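# Sort three grease guns into trays by grease amount

## Task

Put the grease gun containing the most grease entirely inside the blue tray and the one containing the least entirely inside the red tray. The remaining gun stays on the table, clear of both trays and not hanging past the table edge. Every gun must end up lying flat on its side. The guns may be handled and their parts moved, but each part must be returned to where it belongs on its gun.

## Robot and tools

Robot: two seven-joint xArm arms, left_arm and right_arm, each on a tilted plate fixed to one metal frame behind them. Each ends in a two-finger gripper. Calibrated root-link positions in the scene frame: left_arm (-0.005, +0.327, +0.181) m, right_arm (+0.031, -0.212, +0.181) m. A camera stand sits behind the arms.

Frame: the scene frame has its origin at table-top height, midway between the nominal bases. +x points out over the table, +z up, and left_arm is on the +y side (image left/right does not match the arm names). Reported end_effector_position (m), end_effector_quat_wxyz and velocities (m/s, rad/s) use this frame. end_effector_position is the point between the finger pads; fingertips reach 15.0 mm further. Fingers point along the gripper's +z and close along its x. The housing (146 mm along the closing direction, 50 mm wide) starts 65 mm behind that point, and a block on a post juts about 11 cm toward the gripper's -y, turning with it. Reported poses can be a few centimetres off.

Row layout (execute_actions and move): one flat list of 18 numbers covering both arms, each in [-1, 1]: left dx, dy, dz, rx, ry, rz, left gripper position, force_limit, speed, then the same nine for the right arm. Both arms must be filled even if only one moves. dx..rz are an offset, not a pose: they are measured from that arm's Hand target at the start of the action or move, along scene-frame axes, and the arm turns about the Hand target's position. Scale: 1.0 = 0.6 m or 180 degrees; rx, ry, rz form a single rotation vector. Repeating an offset moves the arm further. All zeros for an arm's six pose numbers re-commands its current Hand target. Gripper numbers are absolute commands; 0 is a real value, so resend the previous three to leave a gripper unchanged.

Gripper: position +1 = fully open (108 mm), about -0.96 = pads meeting, -1 = grip until blocked. force_limit maps -1 to about 2.5 N and +1 to about 32 N per pad (actual grip varies). speed maps -1 to 5 mm/s and +1 to 420 mm/s. After fingers stop, a new force_limit or speed only applies if position also changes by at least 0.01. Result fields: is_grasped is 1 only if something halted the fingers before the commanded position; width_mm is the pad gap; force_n is per-pad force (about ±10 N noise when empty).

execute_actions(actions, cameras): actions is a list of actions; each action is up to 15 rows, one per 1/30 s step, a short table repeating its last row. Every row counts from the action's start pose. Images are returned only for an empty actions list or when cameras names them (["all"] or camera names; an unknown name invalidates the call). An empty list also shows the scene number and task.

move(target, speed, blend, blocking, cameras): straight-line gripper paths toward target, either one 18-number row or up to 15 rows, all offsets from the same starting Hand targets. speed is path top speed in m/s, 0.002 to 1, default 0.25 (turning up to twice that in rad/s), one value or one per target. blend in m rounds corners; 0 stops at each. blocking=false returns after about 0.5 s while motion continues. Paths do not avoid obstacles or the other arm; faster moves lag more and hit harder. Finger changes in later rows apply on arrival. The result adds a move: line (done, off_target, moving, held, fault) and limits (paced = pose clipped, held = steps withheld). done means at rest within 3 mm and 2 degrees.

wait(seconds 0 to 10): lets the scene run holding last commands. stop(): brakes a running move; fingers keep going. zoom_image(camera, region [x0, y0, x1, y1] pixels, max 504 by 504): enlarges part of the latest image of cam_head_left, cam_head_right, cam_left_wrist or cam_right_wrist (all 672x504). clear_fault(arm): clears a reported torque fault on left_arm or right_arm. read_manual(section "licences"): licence text only. finished_scene(scene): ends the current scene irreversibly; give its number, and make no further calls in that reply after ending scene 1.

Control details: each step the command is clipped to within 70 mm and 16 degrees of the measured pose, so one action may fall short; Hand target is the last clipped command and the base for the next offsets. A gripper resting short of it needs another action or an explicit extra offset. Large wrist turns can swing the elbow. Joints move at most 3.14 rad/s.

Safety: a clearance check withholds commands bringing one arm (including its plate and frame half) too near the other, except finger to finger, but contact is still possible; a moderate collision between arms, or one gripper squeezing the other's fingers, can fail the task. Contact torque at a joint limit (waist 43.7, shoulder 43.8, upper arm roll 27.9, elbow 27.9, forearm roll 27.9, wrist pitch 15, wrist roll 15.7 N m, held weight included), a motor pinned at its torque limit for 1 s, or prolonged overload triggers a TORQUE FAULT that stops the arm until clear_fault. A blocked arm keeps pushing; command its target back past the gripper to release. Motors heat when loaded, stretched or straining; MOTOR HOT appears at 65 °C and at 80 °C the arm brakes for 30 to 60 s or more. Avoid dropping guns or parts, releasing moving parts, slamming or hard pushes, and never let anything leave the table. Loose objects may occasionally be nudged by outside disturbances. The scene keeps running while you write.

Each tool is called after "Call:" as a command line: name --argument value for each argument, lists and objects as JSON in quotes; but a table of rows of numbers goes row by row, as --pt "numbers of a row", without its own name.

## Session

Call:
execute_actions --actions '[]'

Scene clock: 0.00 s.
left_arm: end_effector_position=(+0.6201, -0.1740, +0.1283) width_mm=108.06 is_grasped=0 force_n=0.00 end_effector_quat_wxyz=(+0.381, -0.399, +0.629, -0.547) | right_arm: end_effector_position=(+0.6549, -0.3865, +0.3528) width_mm=108.05 is_grasped=0 force_n=0.00 end_effector_quat_wxyz=(-0.053, +0.049, +0.989, -0.132)
Joint positions: left_arm=[-0.552 1.497 -0.235 2.084 2.896 1.06 1.678] | right_arm=[0.258 0.104 -0.145 1.559 -0.67 1.43 -0.37]
Joint velocities: within noise
Joint torques (N m): no reading
Motor temperatures (°C): left_arm=[34 35 35 33 32 31 34] | right_arm=[34 39 39 28 32 33 36]
Hand target: left_arm +0.6201, -0.1740, +0.1283; +0.381, -0.399, +0.629, -0.547 | right_arm +0.6549, -0.3865, +0.3528; -0.053, +0.049, +0.989, -0.132
Tool commands: left_gripper/position=+1.0 left_gripper/force_limit=+1.0 left_gripper/speed=+1.0 right_gripper/position=+1.0 right_gripper/force_limit=+1.0 right_gripper/speed=+1.0

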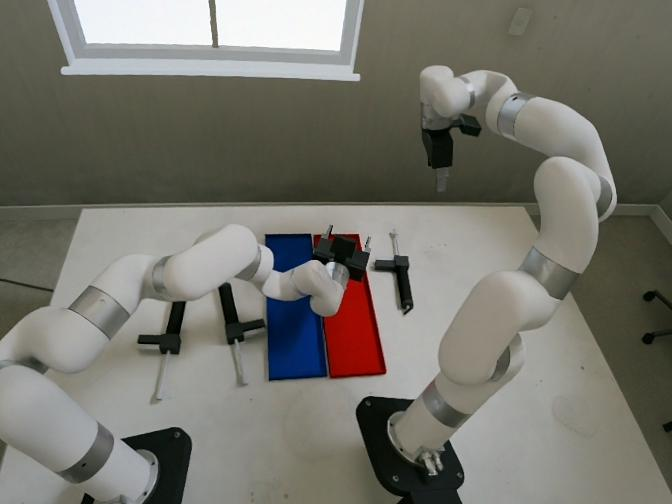

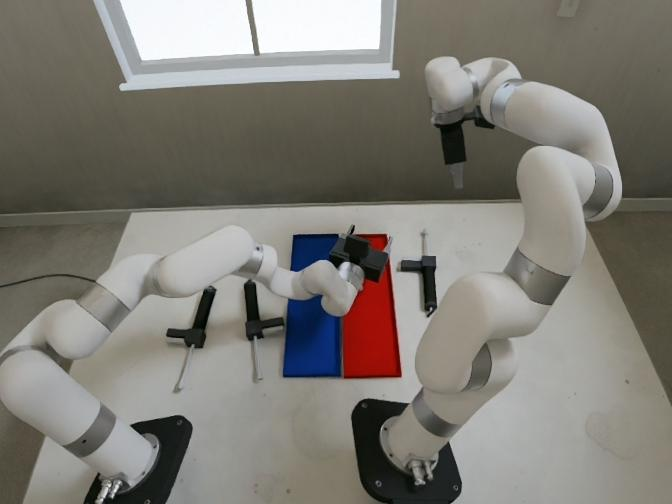

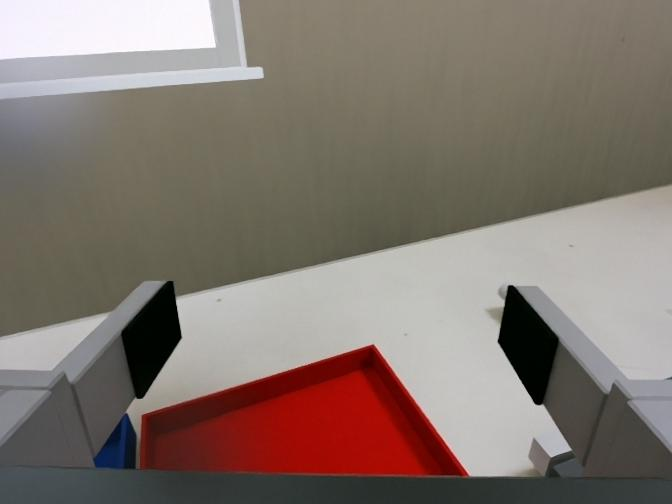

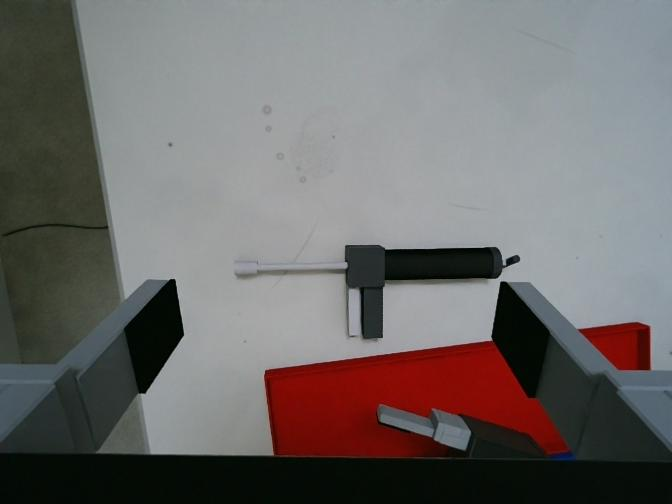

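Call:
zoom_image --camera "cam_right_wrist" --region '[220, 220, 540, 360]'

Call:
zoom_image --camera "cam_head_left" --region '[120, 220, 430, 420]'

Call:
zoom_image --camera "cam_head_right" --region '[150, 220, 460, 420]'

Scaled by 1.575 from the camera's 672x504 image, which has a finer 960x720 frame.

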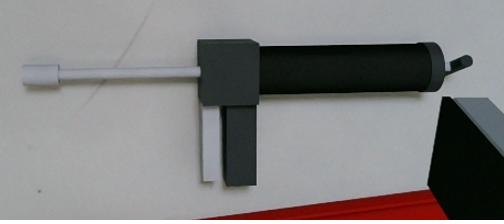

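Scaled by 1.626 from the camera's 672x504 image, which has a finer 960x720 frame.

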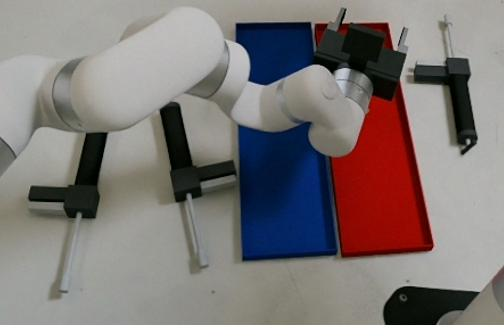

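Scaled by 1.626 from the camera's 672x504 image, which has a finer 960x720 frame.

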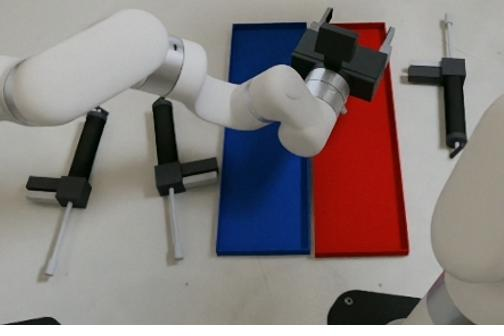

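Call:
move --pt "-0.03 0.15 0.35 0.1 -0.02 -0.1 1 1 1 0 0 0 0 0 0 1 1 1" --pt "-0.2 0.707 0.486 0.596 -0.106 -0.66 1 1 1 -0.182 0.071 -0.305 0.035 -0.0946 -0.496 1 1 1" --speed 0.5 --blend 0.05 --cameras '["all"]'

Scene clock: 45.37 s.
left_arm: end_effector_position=(+0.5001, +0.2503, +0.4199) width_mm=108.06 is_grasped=0 force_n=0.00 end_effector_quat_wxyz=(+0.000, +0.706, +0.708, +0.000) | right_arm: end_effector_position=(+0.5457, -0.3439, +0.1698) width_mm=108.05 is_grasped=0 force_n=0.00 end_effector_quat_wxyz=(+0.000, +0.741, +0.672, -0.001)
Joint positions: left_arm=[-0.503 0.484 -0.267 1.901 3.759 -1.525 3.094] | right_arm=[0.127 -0.05 -0.265 0.816 -0.678 0.624 1.303]
Joint torques (N m): left_arm=[-16.46 -34.76 -6.02 7.6 2.47 -4.9 1.57] | right_arm=[1.25 -11.39 6.67 12.74 -1.53 -2.66 1.2]
Hand target: left_arm +0.5001, +0.2502, +0.4199; +0.000, +0.706, +0.708, +0.000 | right_arm +0.5457, -0.3439, +0.1698; +0.000, +0.741, +0.672, -0.001
Off the commanded pose: left_arm 0.000 m, 0 deg | right_arm 0.000 m, 0 deg.
move: done; limits=paced

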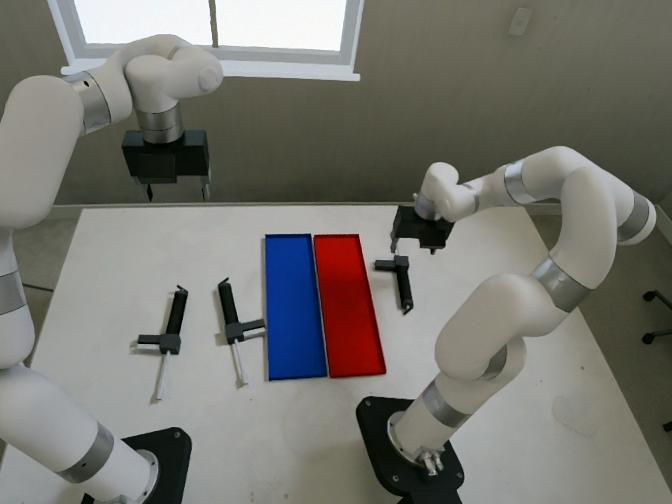

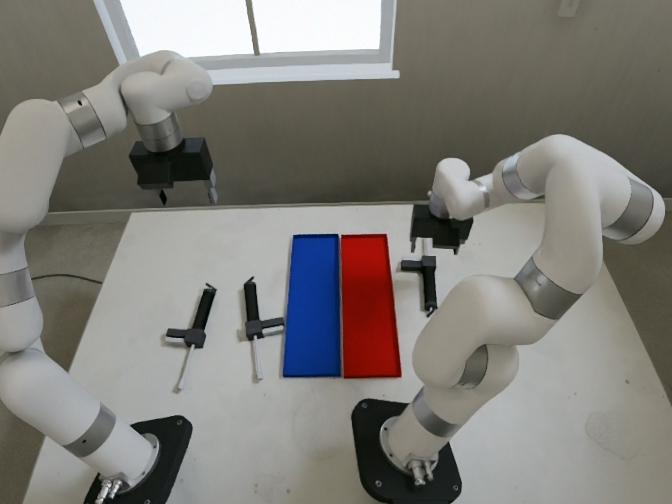

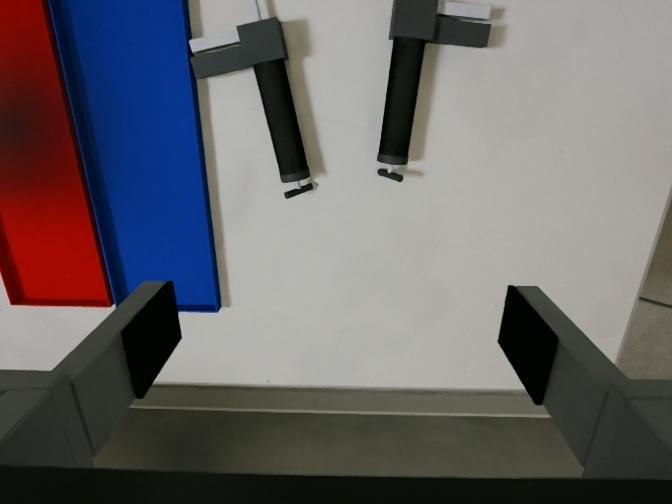

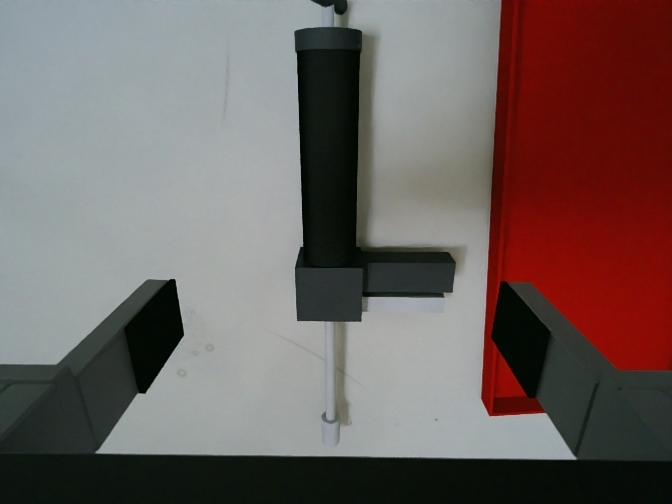

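Call:
move --pt "-0.25 0.6 0 0 0 0 1 1 1 0.004 -0.003 -0.247 0 0 0 1 1 1" --pt "-0.25 0.6 0 0 0 0 1 1 1 0.004 -0.003 -0.246 0 0 0 -1 0.3 -0.4" --pt "-0.25 0.6 0 0 0 0 1 1 1 0.004 -0.003 0.3 0 0 0 -1 0.3 -0.4" --speed '[0.35,0.2,0.2]' --cameras '["cam_right_wrist","cam_head_left"]'

Scene clock: 73.93 s.
left_arm: end_effector_position=(+0.3501, +0.6102, +0.4199) width_mm=108.06 is_grasped=0 force_n=0.00 end_effector_quat_wxyz=(+0.000, +0.706, +0.708, +0.000) | right_arm: end_effector_position=(+0.5481, -0.3457, +0.3497) width_mm=35.56 is_grasped=1 force_n=22.03 end_effector_quat_wxyz=(+0.000, +0.741, +0.672, -0.001)
Joint positions: left_arm=[-0.13 -0.437 0.22 1.224 3.627 -1.34 3.946] | right_arm=[0.232 -0.358 -0.117 0.98 -0.532 1.144 1.226]
Joint torques (N m): left_arm=[-6.74 -9.58 -5.78 11.66 -2.8 -6.37 1.41] | right_arm=[15.77 -16.96 14.11 29.64 1.56 -0.8 -1.66]
Hand target: left_arm +0.3501, +0.6102, +0.4199; +0.000, +0.706, +0.708, +0.000 | right_arm +0.5481, -0.3457, +0.3498; +0.000, +0.741, +0.672, -0.001
Off the commanded pose: left_arm 0.000 m, 0 deg | right_arm 0.000 m, 0 deg.
move: done
Images, in order (width x height): cam_head_left 672x504, cam_right_wrist 672x504.

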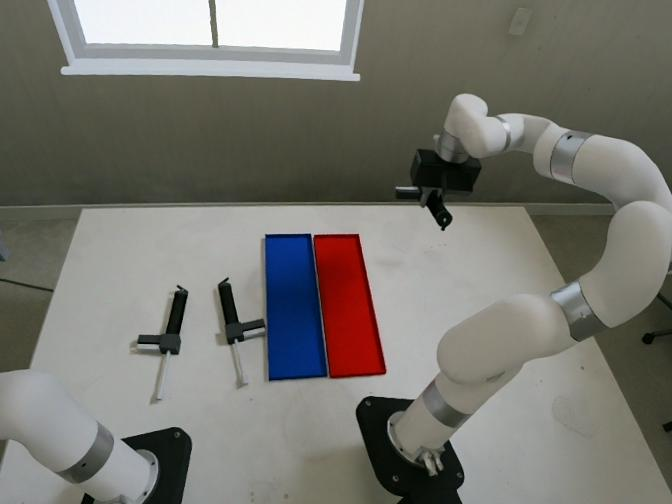

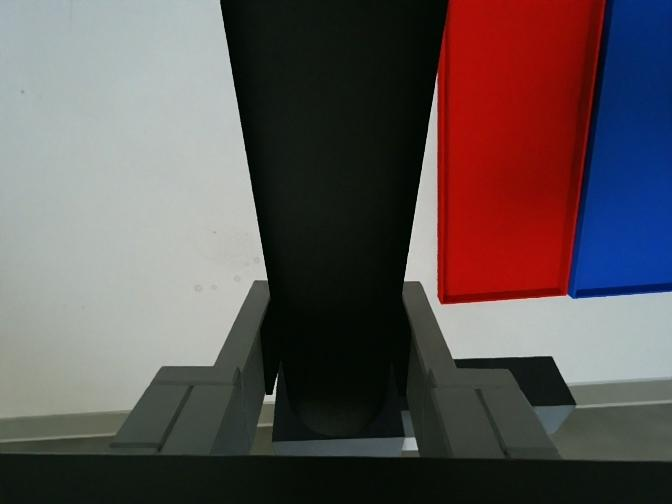

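Call:
move --pt "0 0 0 0 0 0 1 1 1 -0.08 0.493 0.05 0 0 0.0317 -1 0.3 -0.4" --pt "0 0 0 0 0 0 1 1 1 -0.08 0.493 -0.083 0 0 0.0317 -1 0.3 -0.4"

Call:
move --pt "0 0 0 0 0 0 1 1 1 0 0 -0.133 0 0 0 -1 0.3 -0.4" --pt "0 0 0 0 0 0 1 1 1 0 0 0 0 0 0 -1 0.3 -0.4" --cameras '["cam_right_wrist"]'

Scene clock: 81.80 s.
left_arm: end_effector_position=(+0.3501, +0.6102, +0.4199) width_mm=108.06 is_grasped=0 force_n=0.00 end_effector_quat_wxyz=(+0.000, +0.706, +0.708, +0.000) | right_arm: end_effector_position=(+0.5001, -0.0499, +0.3000) width_mm=35.56 is_grasped=1 force_n=22.07 end_effector_quat_wxyz=(+0.000, +0.707, +0.708, -0.001)
Joint positions: left_arm=[-0.13 -0.437 0.22 1.224 3.627 -1.34 3.946] | right_arm=[0.43 0.103 0.218 1.028 -0.614 1.045 1.825]
Joint torques (N m): left_arm=[-7.22 -9.49 -6.77 11.49 -2.13 -6.14 1.1] | right_arm=[7.96 -14.2 9.44 19.97 -1.63 -3.22 1.28]
Hand target: left_arm +0.3501, +0.6102, +0.4199; +0.000, +0.706, +0.708, +0.000 | right_arm +0.5001, -0.0499, +0.3000; +0.000, +0.707, +0.708, -0.001
Off the commanded pose: left_arm 0.000 m, 0 deg | right_arm 0.000 m, 0 deg.
move: done

Scene clock: 83.33 s.
left_arm: end_effector_position=(+0.3501, +0.6102, +0.4199) width_mm=108.06 is_grasped=0 force_n=0.00 end_effector_quat_wxyz=(+0.000, +0.706, +0.708, +0.000) | right_arm: end_effector_position=(+0.5001, -0.0499, +0.2999) width_mm=35.56 is_grasped=1 force_n=22.04 end_effector_quat_wxyz=(+0.000, +0.707, +0.708, -0.001)
Joint positions: left_arm=[-0.13 -0.437 0.22 1.224 3.627 -1.34 3.946] | right_arm=[0.429 0.103 0.218 1.028 -0.614 1.045 1.826]
Joint torques (N m): left_arm=[-7.15 -9.27 -7.44 11.16 -2.05 -6.19 0.91] | right_arm=[22.89 -20.76 15.07 28.36 1.33 -0.76 -1.59]
Hand target: left_arm +0.3501, +0.6102, +0.4199; +0.000, +0.706, +0.708, +0.000 | right_arm +0.5001, -0.0499, +0.3000; +0.000, +0.707, +0.708, -0.001
Off the commanded pose: left_arm 0.000 m, 0 deg | right_arm 0.000 m, 0 deg.
move: done
Images, in order (width x height): cam_right_wrist 672x504.

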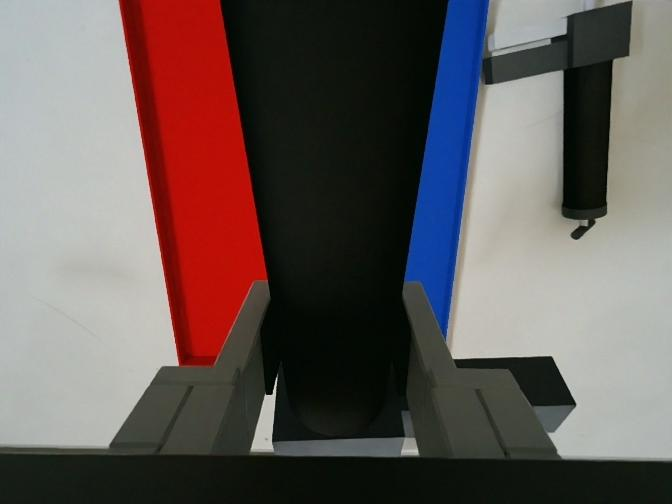

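Call:
move --pt "0 0 0 0 0 0 1 1 1 -0.083 -0.228 -0.3 0 0 0 -1 0.3 -0.4" --pt "0 0 0 0 0 0 1 1 1 -0.083 -0.228 -0.456 0 0 0 -1 0.3 -0.4" --pt "0 0 0 0 0 0 1 1 1 -0.083 -0.228 -0.456 0 0 0 0.04 0.3 -0.4" --pt "0 0 0 0 0 0 1 1 1 -0.083 -0.228 0 0 0 0 0.04 0.3 -0.4" --pt "0 0 0 0 0 0 1 1 1 0 0 0.133 0 0 0 0.04 0.3 -0.4" --pt "0 0 0 0 0 0 1 1 1 0 0 0 0 0 0 0.04 0.3 -0.4" --speed '[0.3,0.1,0.1,0.3,0.3,0.25]' --blend '[0.02,0,0,0.05,0.02,0]' --cameras '["all"]'

Call:
move --pt "0 0 0 0 0 0 1 1 1 0 0 -0.133 0 0 0 1 0.3 1" --pt "0 0 0 0 0 0 1 1 1 0 0 0 0 0 0 1 0.3 1"

Scene clock: 110.13 s.
left_arm: end_effector_position=(+0.3501, +0.6102, +0.4199) width_mm=108.06 is_grasped=0 force_n=0.00 end_effector_quat_wxyz=(+0.000, +0.706, +0.708, +0.000) | right_arm: end_effector_position=(+0.5001, -0.0499, +0.3000) width_mm=55.19 is_grasped=0 force_n=0.00 end_effector_quat_wxyz=(+0.000, +0.707, +0.708, -0.001)
Joint positions: left_arm=[-0.13 -0.437 0.22 1.224 3.627 -1.34 3.946] | right_arm=[0.419 0.104 0.23 1.028 -0.615 1.046 1.826]
Joint torques (N m): left_arm=[-7.25 -9.42 -9.54 11.26 -0.98 -6.24 0.29] | right_arm=[6.51 -12.35 8.07 17.55 -1.47 -2.61 1.28]
Hand target: left_arm +0.3501, +0.6102, +0.4199; +0.000, +0.706, +0.708, +0.000 | right_arm +0.5001, -0.0499, +0.3000; +0.000, +0.707, +0.708, -0.001
Off the commanded pose: left_arm 0.000 m, 0 deg | right_arm 0.000 m, 0 deg.
move: done

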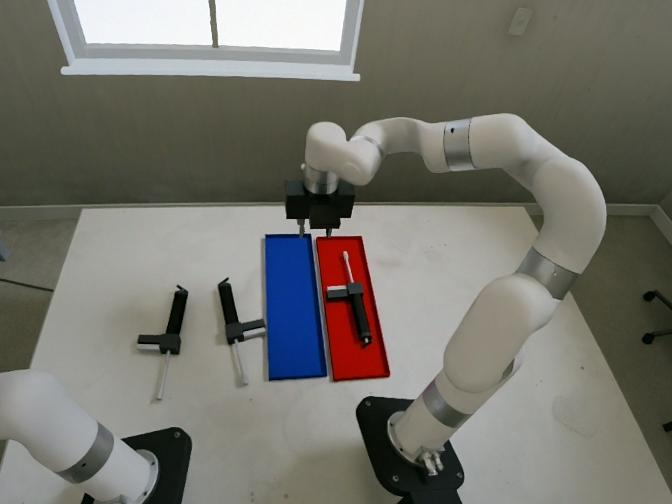

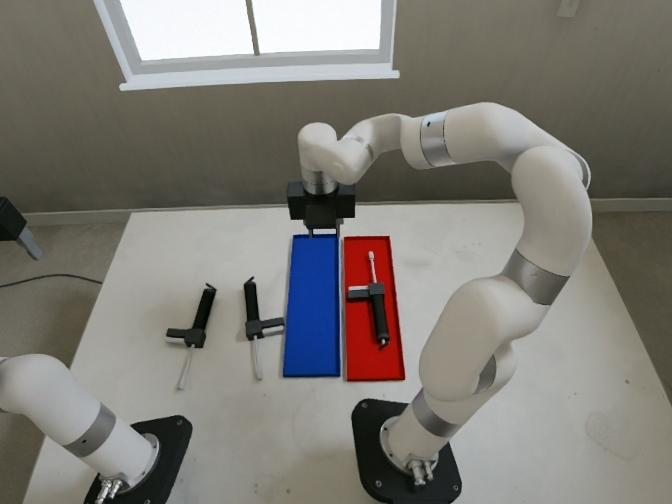

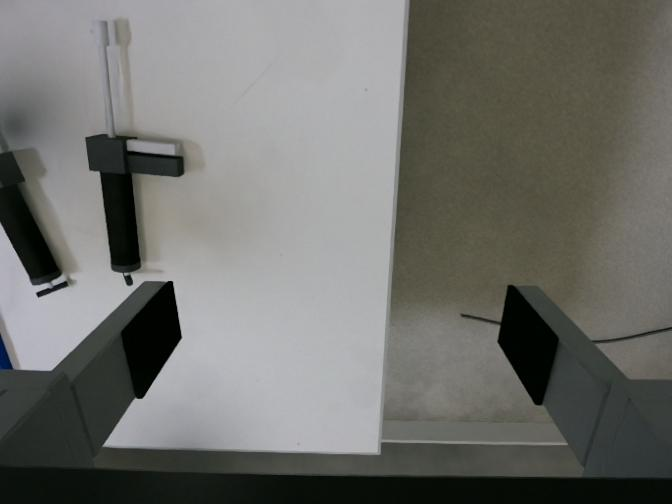

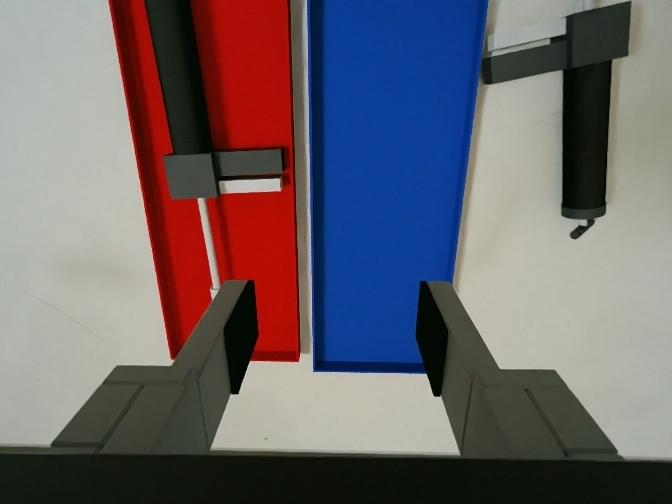

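Scene clock: 111.67 s.
left_arm: end_effector_position=(+0.3501, +0.6102, +0.4199) width_mm=108.06 is_grasped=0 force_n=0.00 end_effector_quat_wxyz=(+0.000, +0.706, +0.708, +0.000) | right_arm: end_effector_position=(+0.5001, -0.0499, +0.2999) width_mm=108.00 is_grasped=0 force_n=0.00 end_effector_quat_wxyz=(+0.000, +0.707, +0.708, -0.001)
Joint positions: left_arm=[-0.13 -0.437 0.22 1.224 3.627 -1.34 3.946] | right_arm=[0.418 0.104 0.23 1.028 -0.615 1.046 1.826]
Joint torques (N m): left_arm=[-6.84 -9.69 -10.03 11.16 -1 -6.19 0.33] | right_arm=[21.33 -19.18 13.69 25.11 1.52 -0.25 -1.65]
Hand target: left_arm +0.3501, +0.6102, +0.4199; +0.000, +0.706, +0.708, +0.000 | right_arm +0.5001, -0.0499, +0.3000; +0.000, +0.707, +0.708, -0.001
Off the commanded pose: left_arm 0.000 m, 0 deg | right_arm 0.000 m, 0 deg.
move: done

Call:
move --pt "0 0 0 0 0 0 1 1 1 -0.1133 0.3817 -0.25 0 0 0.062 1 0.3 1" --pt "0 0 0 0 0 0 1 1 1 -0.1133 0.3817 -0.4633 0 0 0.062 1 0.3 1" --pt "0 0 0 0 0 0 1 1 1 -0.1133 0.3817 -0.4633 0 0 0.062 -1 0.3 -0.4" --pt "0 0 0 0 0 0 1 1 1 -0.1133 0.3817 -0.2 0 0 0.062 -1 0.3 -0.4" --pt "0 0 0 0 0 0 1 1 1 0 0 0.133 0 0 0 -1 0.3 -0.4" --pt "0 0 0 0 0 0 1 1 1 0 0 0 0 0 0 -1 0.3 -0.4" --speed '[0.35,0.15,0.1,0.25,0.3,0.25]' --blend '[0.03,0,0,0.03,0.02,0]' --cameras '["cam_right_wrist"]'

Call:
move --pt "0 0 0 0 0 0 1 1 1 0 0 -0.133 0 0 0 -1 0.3 -0.4" --pt "0 0 0 0 0 0 1 1 1 0 0 0 0 0 0 -1 0.3 -0.4"

Scene clock: 125.37 s.
left_arm: end_effector_position=(+0.3501, +0.6102, +0.4199) width_mm=108.06 is_grasped=0 force_n=0.00 end_effector_quat_wxyz=(+0.000, +0.706, +0.708, +0.000) | right_arm: end_effector_position=(+0.5001, -0.0499, +0.3000) width_mm=35.61 is_grasped=1 force_n=20.20 end_effector_quat_wxyz=(+0.000, +0.707, +0.708, -0.001)
Joint positions: left_arm=[-0.13 -0.437 0.22 1.224 3.627 -1.34 3.946] | right_arm=[0.409 0.104 0.239 1.028 -0.616 1.046 1.827]
Joint torques (N m): left_arm=[-6.47 -9.44 -11.08 10.87 0.06 -6.1 -0.22] | right_arm=[7.97 -14.28 9.41 19.75 -1.59 -2.97 1.2]
Hand target: left_arm +0.3501, +0.6102, +0.4199; +0.000, +0.706, +0.708, +0.000 | right_arm +0.5001, -0.0499, +0.3000; +0.000, +0.707, +0.708, -0.001
Off the commanded pose: left_arm 0.000 m, 0 deg | right_arm 0.000 m, 0 deg.
move: done
Images, in order (width x height): cam_right_wrist 672x504.

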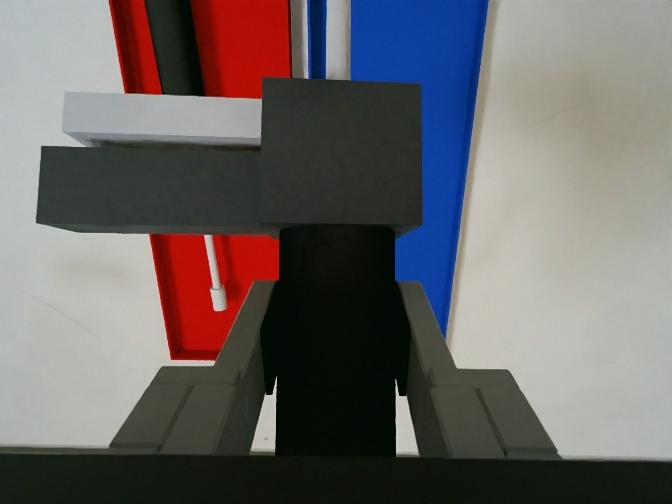

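Scene clock: 126.90 s.
left_arm: end_effector_position=(+0.3501, +0.6102, +0.4199) width_mm=108.06 is_grasped=0 force_n=0.00 end_effector_quat_wxyz=(+0.000, +0.706, +0.708, +0.000) | right_arm: end_effector_position=(+0.5001, -0.0499, +0.2999) width_mm=35.61 is_grasped=1 force_n=20.22 end_effector_quat_wxyz=(+0.000, +0.707, +0.708, -0.001)
Joint positions: left_arm=[-0.13 -0.437 0.22 1.224 3.627 -1.34 3.946] | right_arm=[0.409 0.104 0.24 1.028 -0.616 1.047 1.827]
Joint torques (N m): left_arm=[-6.36 -9.03 -11.12 10.93 0.09 -5.98 -0.36] | right_arm=[22.89 -20.99 15.06 27.98 1.62 -0.65 -1.64]
Hand target: left_arm +0.3501, +0.6102, +0.4199; +0.000, +0.706, +0.708, +0.000 | right_arm +0.5001, -0.0499, +0.3000; +0.000, +0.707, +0.708, -0.001
Off the commanded pose: left_arm 0.000 m, 0 deg | right_arm 0.000 m, 0 deg.
move: done

Call:
move --target '[0.483,-0.817,0.05,0,0,0.99,1,1,1,0,0,0,0,0,0,-1,0.3,-0.4]' --speed 0.4 --cameras '["cam_left_wrist","cam_head_left"]'

Scene clock: 147.13 s.
left_arm: end_effector_position=(+0.6391, +0.1205, +0.4494) width_mm=108.06 is_grasped=0 force_n=0.00 end_effector_quat_wxyz=(+0.083, -0.670, +0.692, -0.256) | right_arm: end_effector_position=(+0.5001, -0.0499, +0.3000) width_mm=35.61 is_grasped=1 force_n=20.23 end_effector_quat_wxyz=(+0.000, +0.707, +0.708, -0.001)
Joint positions: left_arm=[-0.674 0.945 -0.356 2.706 4.068 -1.332 0.101] | right_arm=[0.409 0.104 0.24 1.028 -0.616 1.047 1.827]
Joint torques (N m): left_arm=[-8.17 -32.5 -8.29 5.95 3.15 -3.77 -1.37] | right_arm=[22.54 -20.84 15.05 28.05 -0.09 -1.73 -1.62]
Hand target: left_arm +0.6399, +0.1200, +0.4499; -0.041, +0.690, -0.712, +0.126 | right_arm +0.5001, -0.0499, +0.3000; +0.000, +0.707, +0.708, -0.001
Off the commanded pose: left_arm 0.001 m, 31 deg; orientation clipped | right_arm 0.000 m, 0 deg.
elbow stopped short (left arm): the move would have taken joint 4 (elbow) straighter than the controller allows.
move: off_target (left_arm); limits=paced
Images, in order (width x height): cam_head_left 672x504, cam_left_wrist 672x504.

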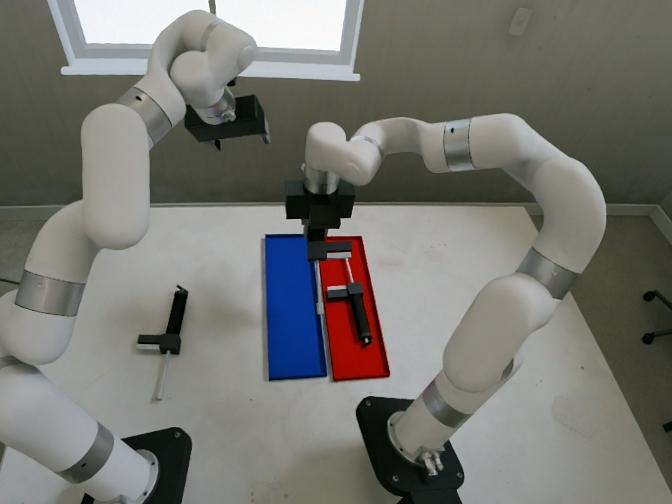

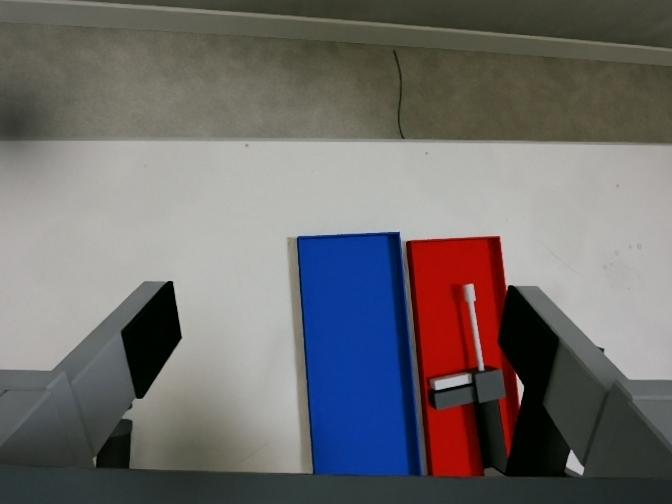

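Call:
move --pt "-0.483 0.817 -0.05 0 0 -0.9 1 1 1 0.02 0.01 0 0 0 0 -1 0.3 -0.4" --pt "-0.483 0.817 -0.05 0 0 -0.9 1 1 1 -0.083 0.13 -0.3 0 0 0 -1 0.3 -0.4" --pt "-0.483 0.817 -0.05 0 0 -0.9 1 1 1 -0.083 0.13 -0.457 0 0 0 -1 0.3 -0.4" --pt "-0.483 0.817 -0.05 0 0 -0.9 1 1 1 -0.083 0.13 -0.457 0 0 0 0.04 0.3 -0.4" --pt "-0.483 0.817 -0.05 0 0 -0.9 1 1 1 -0.083 0.13 -0.1 0 0 0 0.04 0.3 -0.4" --speed '[0.4,0.25,0.1,0.1,0.3]' --cameras '["cam_right_wrist"]'

Scene clock: 165.13 s.
left_arm: end_effector_position=(+0.3501, +0.6102, +0.4199) width_mm=108.06 is_grasped=0 force_n=0.00 end_effector_quat_wxyz=(-0.118, +0.595, +0.792, -0.061) | right_arm: end_effector_position=(+0.4503, +0.0281, +0.2399) width_mm=55.19 is_grasped=0 force_n=0.00 end_effector_quat_wxyz=(+0.000, +0.707, +0.708, -0.001)
Joint positions: left_arm=[0.554 -0.222 -0.292 1.388 3.506 -1.477 3.811] | right_arm=[0.499 0.321 0.248 1.024 -0.737 0.938 2.085]
Joint torques (N m): left_arm=[-0.82 -30.17 -2.67 9.39 -2.81 -0.86 1.51] | right_arm=[22.71 -20.26 14.65 23.22 1.45 -0.42 -1.69]
Hand target: left_arm +0.3501, +0.6102, +0.4199; -0.118, +0.595, +0.792, -0.061 | right_arm +0.4503, +0.0281, +0.2400; +0.000, +0.707, +0.708, -0.001
Off the commanded pose: left_arm 0.000 m, 0 deg | right_arm 0.000 m, 0 deg.
move: done
Images, in order (width x height): cam_right_wrist 672x504.

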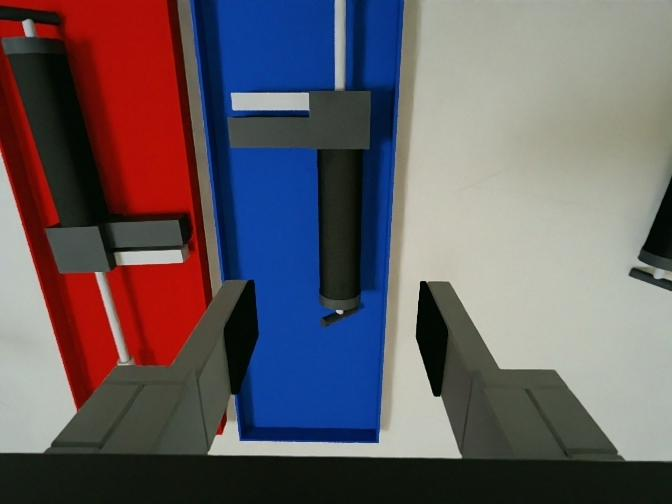

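Call:
move --pt "0 0 0 0 0 0 1 1 1 -0.067 0.507 -0.1 0 0 -0.03 1 0.3 1" --pt "0 0 0 0 0 0 1 1 1 -0.067 0.507 -0.363 0 0 -0.03 1 0.3 1" --pt "0 0 0 0 0 0 1 1 1 -0.067 0.507 -0.363 0 0 -0.03 -1 0.3 -0.4" --pt "0 0 0 0 0 0 1 1 1 -0.067 0.507 -0.1 0 0 -0.03 -1 0.3 -0.4" --pt "0 0 0 0 0 0 1 1 1 0.083 -0.13 0.233 0 0 0 -1 0.3 -0.4" --pt "0 0 0 0 0 0 1 1 1 0.083 -0.13 0.1 0 0 0 -1 0.3 -0.4" --speed '[0.35,0.15,0.1,0.25,0.3,0.25]' --blend '[0.03,0,0,0.03,0.02,0]' --cameras '["cam_right_wrist"]'

Call:
move --pt "0 0 0 0 0 0 1 1 1 0 0 -0.133 0 0 0 -1 0.3 -0.4" --pt "0 0 0 0 0 0 1 1 1 0 0 0 0 0 0 -1 0.3 -0.4"

Scene clock: 180.07 s.
left_arm: end_effector_position=(+0.3501, +0.6102, +0.4199) width_mm=108.06 is_grasped=0 force_n=0.00 end_effector_quat_wxyz=(-0.118, +0.595, +0.792, -0.061) | right_arm: end_effector_position=(+0.5001, -0.0499, +0.3000) width_mm=35.61 is_grasped=1 force_n=20.00 end_effector_quat_wxyz=(+0.000, +0.707, +0.708, -0.001)
Joint positions: left_arm=[0.554 -0.222 -0.292 1.388 3.506 -1.477 3.811] | right_arm=[0.525 0.101 0.12 1.027 -0.603 1.04 1.818]
Joint torques (N m): left_arm=[-2.86 -29.63 -6.63 9.42 -2.5 -0.87 1.68] | right_arm=[7.56 -13.59 8.96 19.66 -1.41 -2.94 1.25]
Hand target: left_arm +0.3501, +0.6102, +0.4199; -0.118, +0.595, +0.792, -0.061 | right_arm +0.5001, -0.0499, +0.3000; +0.000, +0.707, +0.708, -0.001
Off the commanded pose: left_arm 0.000 m, 0 deg | right_arm 0.000 m, 0 deg.
elbow stopped short (right arm): the move would have taken joint 4 (elbow) straighter than the controller allows.
move: done
Images, in order (width x height): cam_right_wrist 672x504.

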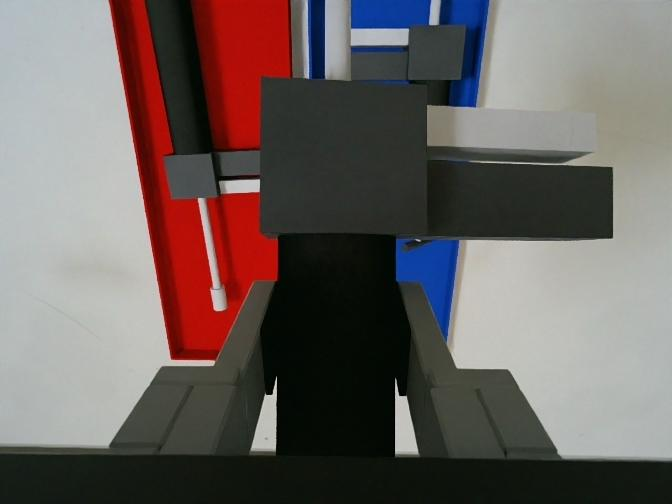

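Scene clock: 181.60 s.
left_arm: end_effector_position=(+0.3501, +0.6102, +0.4199) width_mm=108.06 is_grasped=0 force_n=0.00 end_effector_quat_wxyz=(-0.118, +0.595, +0.792, -0.061) | right_arm: end_effector_position=(+0.5001, -0.0499, +0.2999) width_mm=35.61 is_grasped=1 force_n=20.03 end_effector_quat_wxyz=(+0.000, +0.707, +0.708, -0.001)
Joint positions: left_arm=[0.554 -0.222 -0.292 1.388 3.506 -1.477 3.811] | right_arm=[0.525 0.101 0.12 1.027 -0.604 1.04 1.818]
Joint torques (N m): left_arm=[-3.72 -30.01 -6.86 9.34 -2.43 -0.78 1.38] | right_arm=[22.62 -20.39 14.77 27.97 1.56 -0.68 -1.6]
Hand target: left_arm +0.3501, +0.6102, +0.4199; -0.118, +0.595, +0.792, -0.061 | right_arm +0.5001, -0.0499, +0.3000; +0.000, +0.707, +0.708, -0.001
Off the commanded pose: left_arm 0.000 m, 0 deg | right_arm 0.000 m, 0 deg.
move: done

Call:
move --target '[0.167,-0.65,0,-0.087,-0.045,-0.585,1,1,1,-0.083,-0.05,0,0,0,0.5,-1,0.3,-0.4]' --speed 0.4 --cameras '["all"]'

Scene clock: 207.53 s.
left_arm: end_effector_position=(+0.4503, +0.2202, +0.4199) width_mm=108.06 is_grasped=0 force_n=0.00 end_effector_quat_wxyz=(+0.000, +1.000, +0.001, +0.000) | right_arm: end_effector_position=(+0.4503, -0.0799, +0.3000) width_mm=35.61 is_grasped=1 force_n=19.89 end_effector_quat_wxyz=(+0.000, -0.001, +1.000, +0.000)
Joint positions: left_arm=[-0.173 0.526 -0.914 1.656 3.993 -1.599 4.305] | right_arm=[0.521 -0.076 0.134 0.812 -0.592 1.004 0.269]
Joint torques (N m): left_arm=[-16.02 -24.57 -10.07 8.51 2.55 -6.16 1.53] | right_arm=[19.74 -17.46 7.71 19.48 1.46 -2.9 -1.65]
Hand target: left_arm +0.4503, +0.2202, +0.4199; +0.000, +1.000, +0.001, +0.000 | right_arm +0.4503, -0.0799, +0.3000; +0.000, -0.001, +1.000, +0.000
Off the commanded pose: left_arm 0.000 m, 0 deg | right_arm 0.000 m, 0 deg.
move: done

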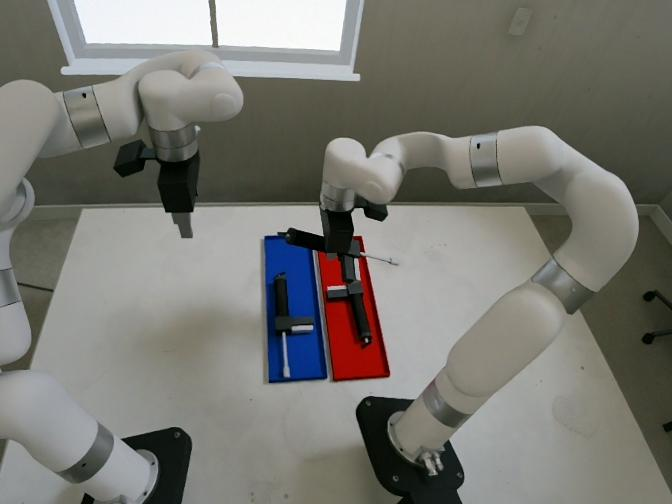

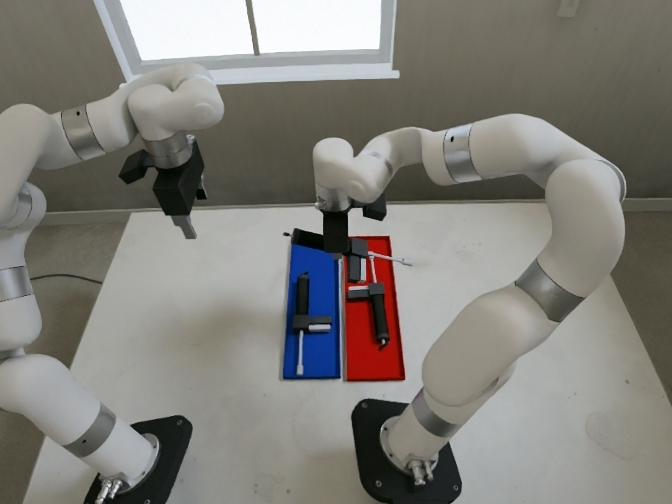

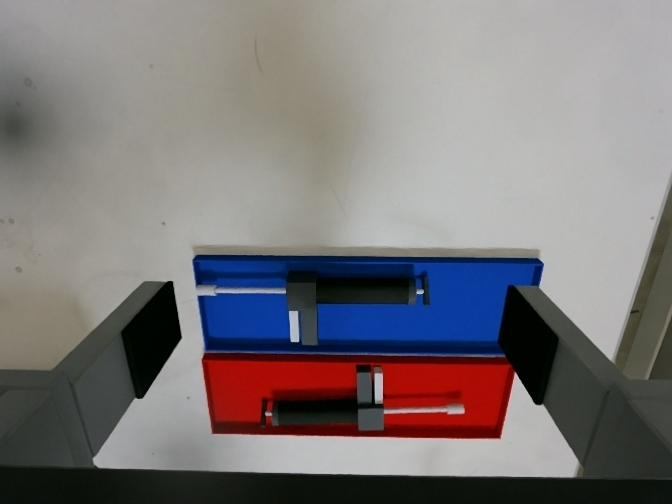

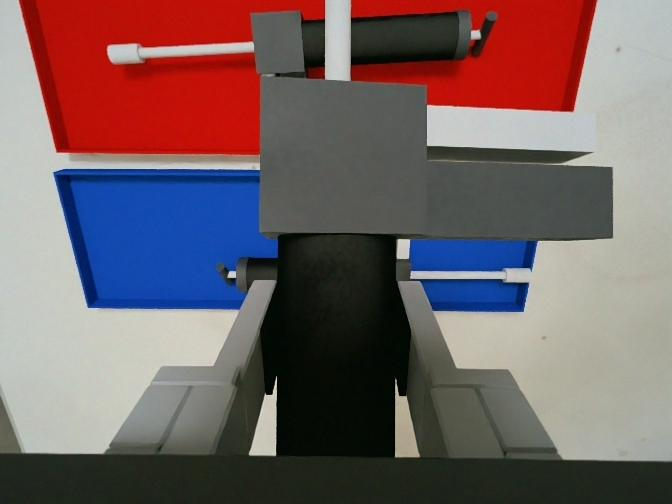

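Call:
move --target '[0,0.1,0,0,0,0,0.04,0,0,0,0,0,0,0,0,-1,0.3,-0.4]' --cameras '["cam_left_wrist"]'

Call:
zoom_image --camera "cam_left_wrist" --region '[230, 330, 450, 480]'

Scene clock: 215.67 s.
left_arm: end_effector_position=(+0.4503, +0.2802, +0.4199) width_mm=55.20 is_grasped=0 force_n=0.00 end_effector_quat_wxyz=(+0.000, +1.000, +0.001, +0.000) | right_arm: end_effector_position=(+0.4503, -0.0799, +0.3000) width_mm=35.61 is_grasped=1 force_n=19.89 end_effector_quat_wxyz=(+0.000, -0.001, +1.000, +0.000)
Joint positions: left_arm=[0.026 0.348 -0.942 1.528 3.897 -1.522 4.442] | right_arm=[0.521 -0.076 0.134 0.812 -0.592 1.004 0.269]
Joint torques (N m): left_arm=[-3.74 -31.89 -16.54 6.75 -3.29 0.18 1.4] | right_arm=[18.44 -17.47 7.62 19.51 1.45 -2.82 -1.58]
Hand target: left_arm +0.4503, +0.2802, +0.4199; +0.000, +1.000, +0.001, +0.000 | right_arm +0.4503, -0.0799, +0.3000; +0.000, -0.001, +1.000, +0.000
Off the commanded pose: left_arm 0.000 m, 0 deg | right_arm 0.000 m, 0 deg.
move: done
Images, in order (width x height): cam_left_wrist 672x504.

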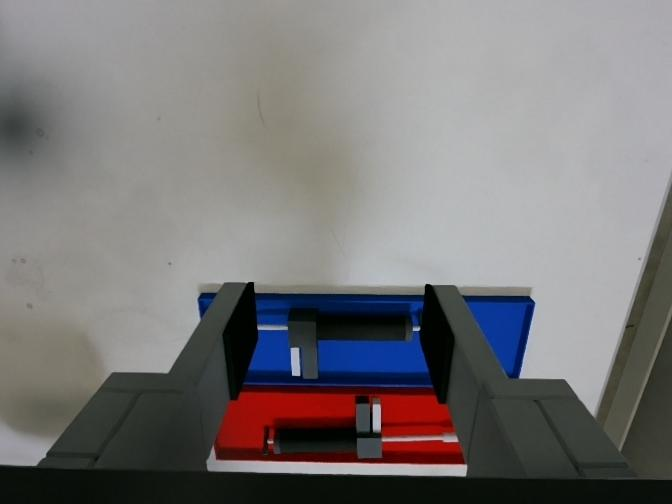

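Scaled by 2.291 from the camera's 672x504 image, which has a finer 960x720 frame.

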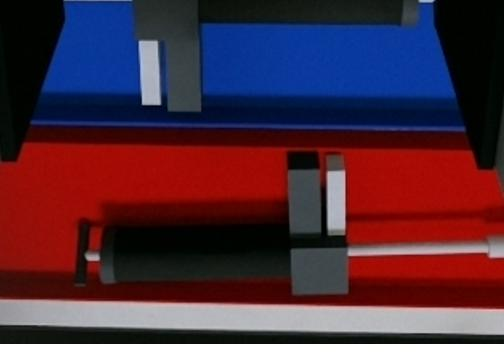

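Call:
move --target '[0,-0.267,0,0,0,0,0.04,0,0,0,0,0,0,0,0,-1,0.3,-0.4]' --cameras '["cam_left_wrist"]'

Call:
zoom_image --camera "cam_left_wrist" --region '[230, 290, 450, 470]'

Scene clock: 223.73 s.
left_arm: end_effector_position=(+0.4503, +0.1200, +0.4199) width_mm=55.20 is_grasped=0 force_n=0.00 end_effector_quat_wxyz=(+0.000, +1.000, +0.001, +0.000) | right_arm: end_effector_position=(+0.4503, -0.0799, +0.3000) width_mm=35.61 is_grasped=1 force_n=19.89 end_effector_quat_wxyz=(+0.000, -0.001, +1.000, +0.000)
Joint positions: left_arm=[-0.558 0.81 -0.711 2.066 4.058 -1.694 4.284] | right_arm=[0.521 -0.076 0.134 0.812 -0.592 1.004 0.269]
Joint torques (N m): left_arm=[-17.97 -29.4 -7.98 7.6 -3.13 -5.71 1.56] | right_arm=[18.26 -17.38 7.74 19.41 1.37 -2.69 -1.61]
Hand target: left_arm +0.4503, +0.1200, +0.4199; +0.000, +1.000, +0.001, +0.000 | right_arm +0.4503, -0.0799, +0.3000; +0.000, -0.001, +1.000, +0.000
Off the commanded pose: left_arm 0.000 m, 0 deg | right_arm 0.000 m, 0 deg.
joint sent to its limit (left arm) — joint 6 (wrist pitch), lower limit. The joint targets still meet the commanded pose.
move: done
Images, in order (width x height): cam_left_wrist 672x504.

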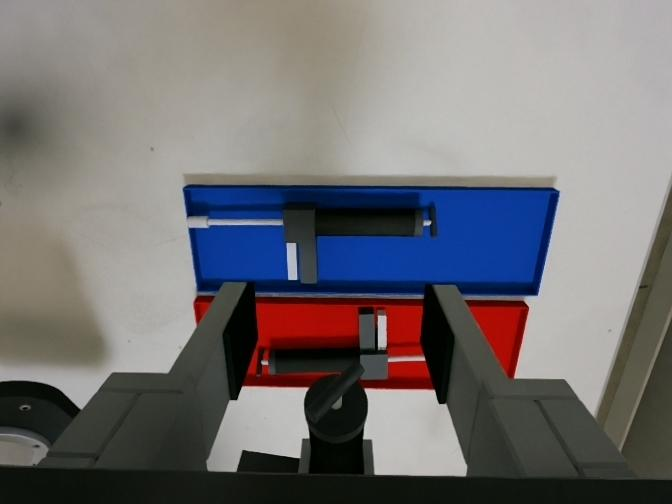

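Scaled by 2.291 from the camera's 672x504 image, which has a finer 960x720 frame.

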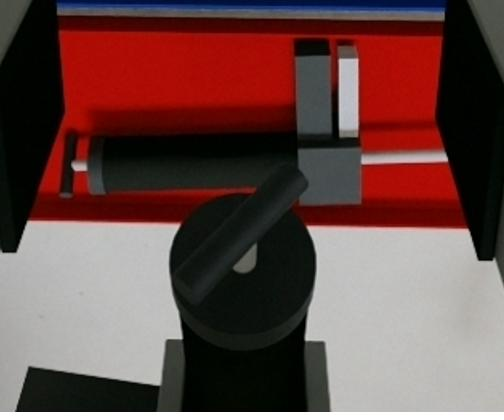

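Call:
move --pt "-0.167 0.65 0 0 0 0.5 1 1 1 0 0 0 0 0 0 -1 0.3 -0.4" --pt "-0.167 0.65 0 0 0 0.5 1 1 1 -0.067 0.55 -0.2 0 0 -0.5 -1 0.3 -0.4" --pt "-0.167 0.65 0 0 0 0.5 1 1 1 -0.067 0.55 -0.463 0 0 -0.5 -1 0.3 -0.4" --speed '[0.4,0.3,0.08]' --blend '[0.1,0.02,0]' --cameras '["cam_right_wrist","cam_head_right"]'

Scene clock: 267.97 s.
left_arm: end_effector_position=(+0.3501, +0.5100, +0.4199) width_mm=108.00 is_grasped=0 force_n=0.00 end_effector_quat_wxyz=(+0.000, +0.706, +0.708, +0.000) | right_arm: end_effector_position=(+0.4102, +0.2501, +0.0222) width_mm=35.59 is_grasped=1 force_n=20.87 end_effector_quat_wxyz=(+0.000, +0.707, +0.708, -0.001)
Joint positions: left_arm=[0.103 -0.444 -0.202 1.084 3.503 -1.283 3.745] | right_arm=[0.824 1.318 -0.004 1.864 -0.702 0.8 2.217]
Joint torques (N m): left_arm=[1.71 -20.92 -2.47 12.28 1.09 -1.32 0.63] | right_arm=[10.74 -15.47 4.78 18.82 -1.04 -2.77 -1.6]
Hand target: left_arm +0.3501, +0.5100, +0.4199; +0.000, +0.706, +0.708, +0.000 | right_arm +0.4101, +0.2501, +0.0222; +0.000, +0.707, +0.708, -0.001
Off the commanded pose: left_arm 0.000 m, 0 deg | right_arm 0.000 m, 0 deg.
move: done
Images, in order (width x height): cam_head_right 672x504, cam_right_wrist 672x504.

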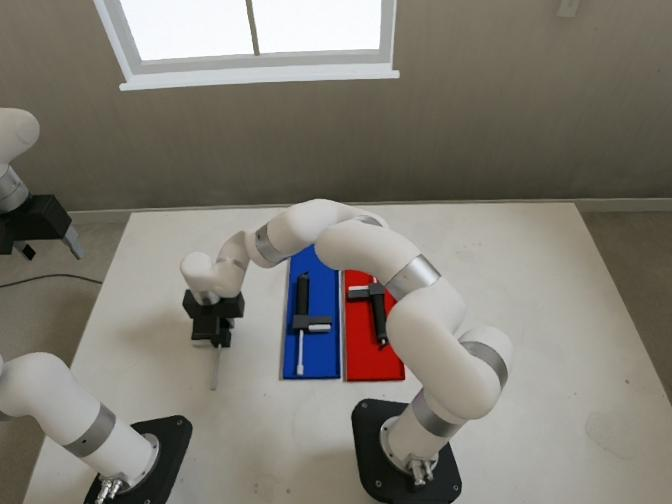

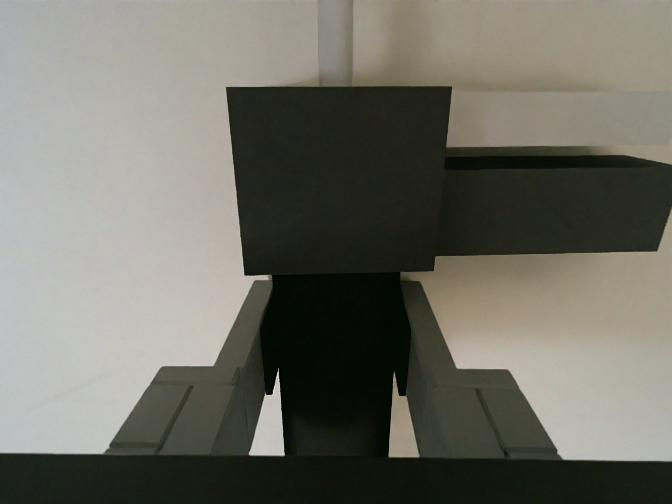

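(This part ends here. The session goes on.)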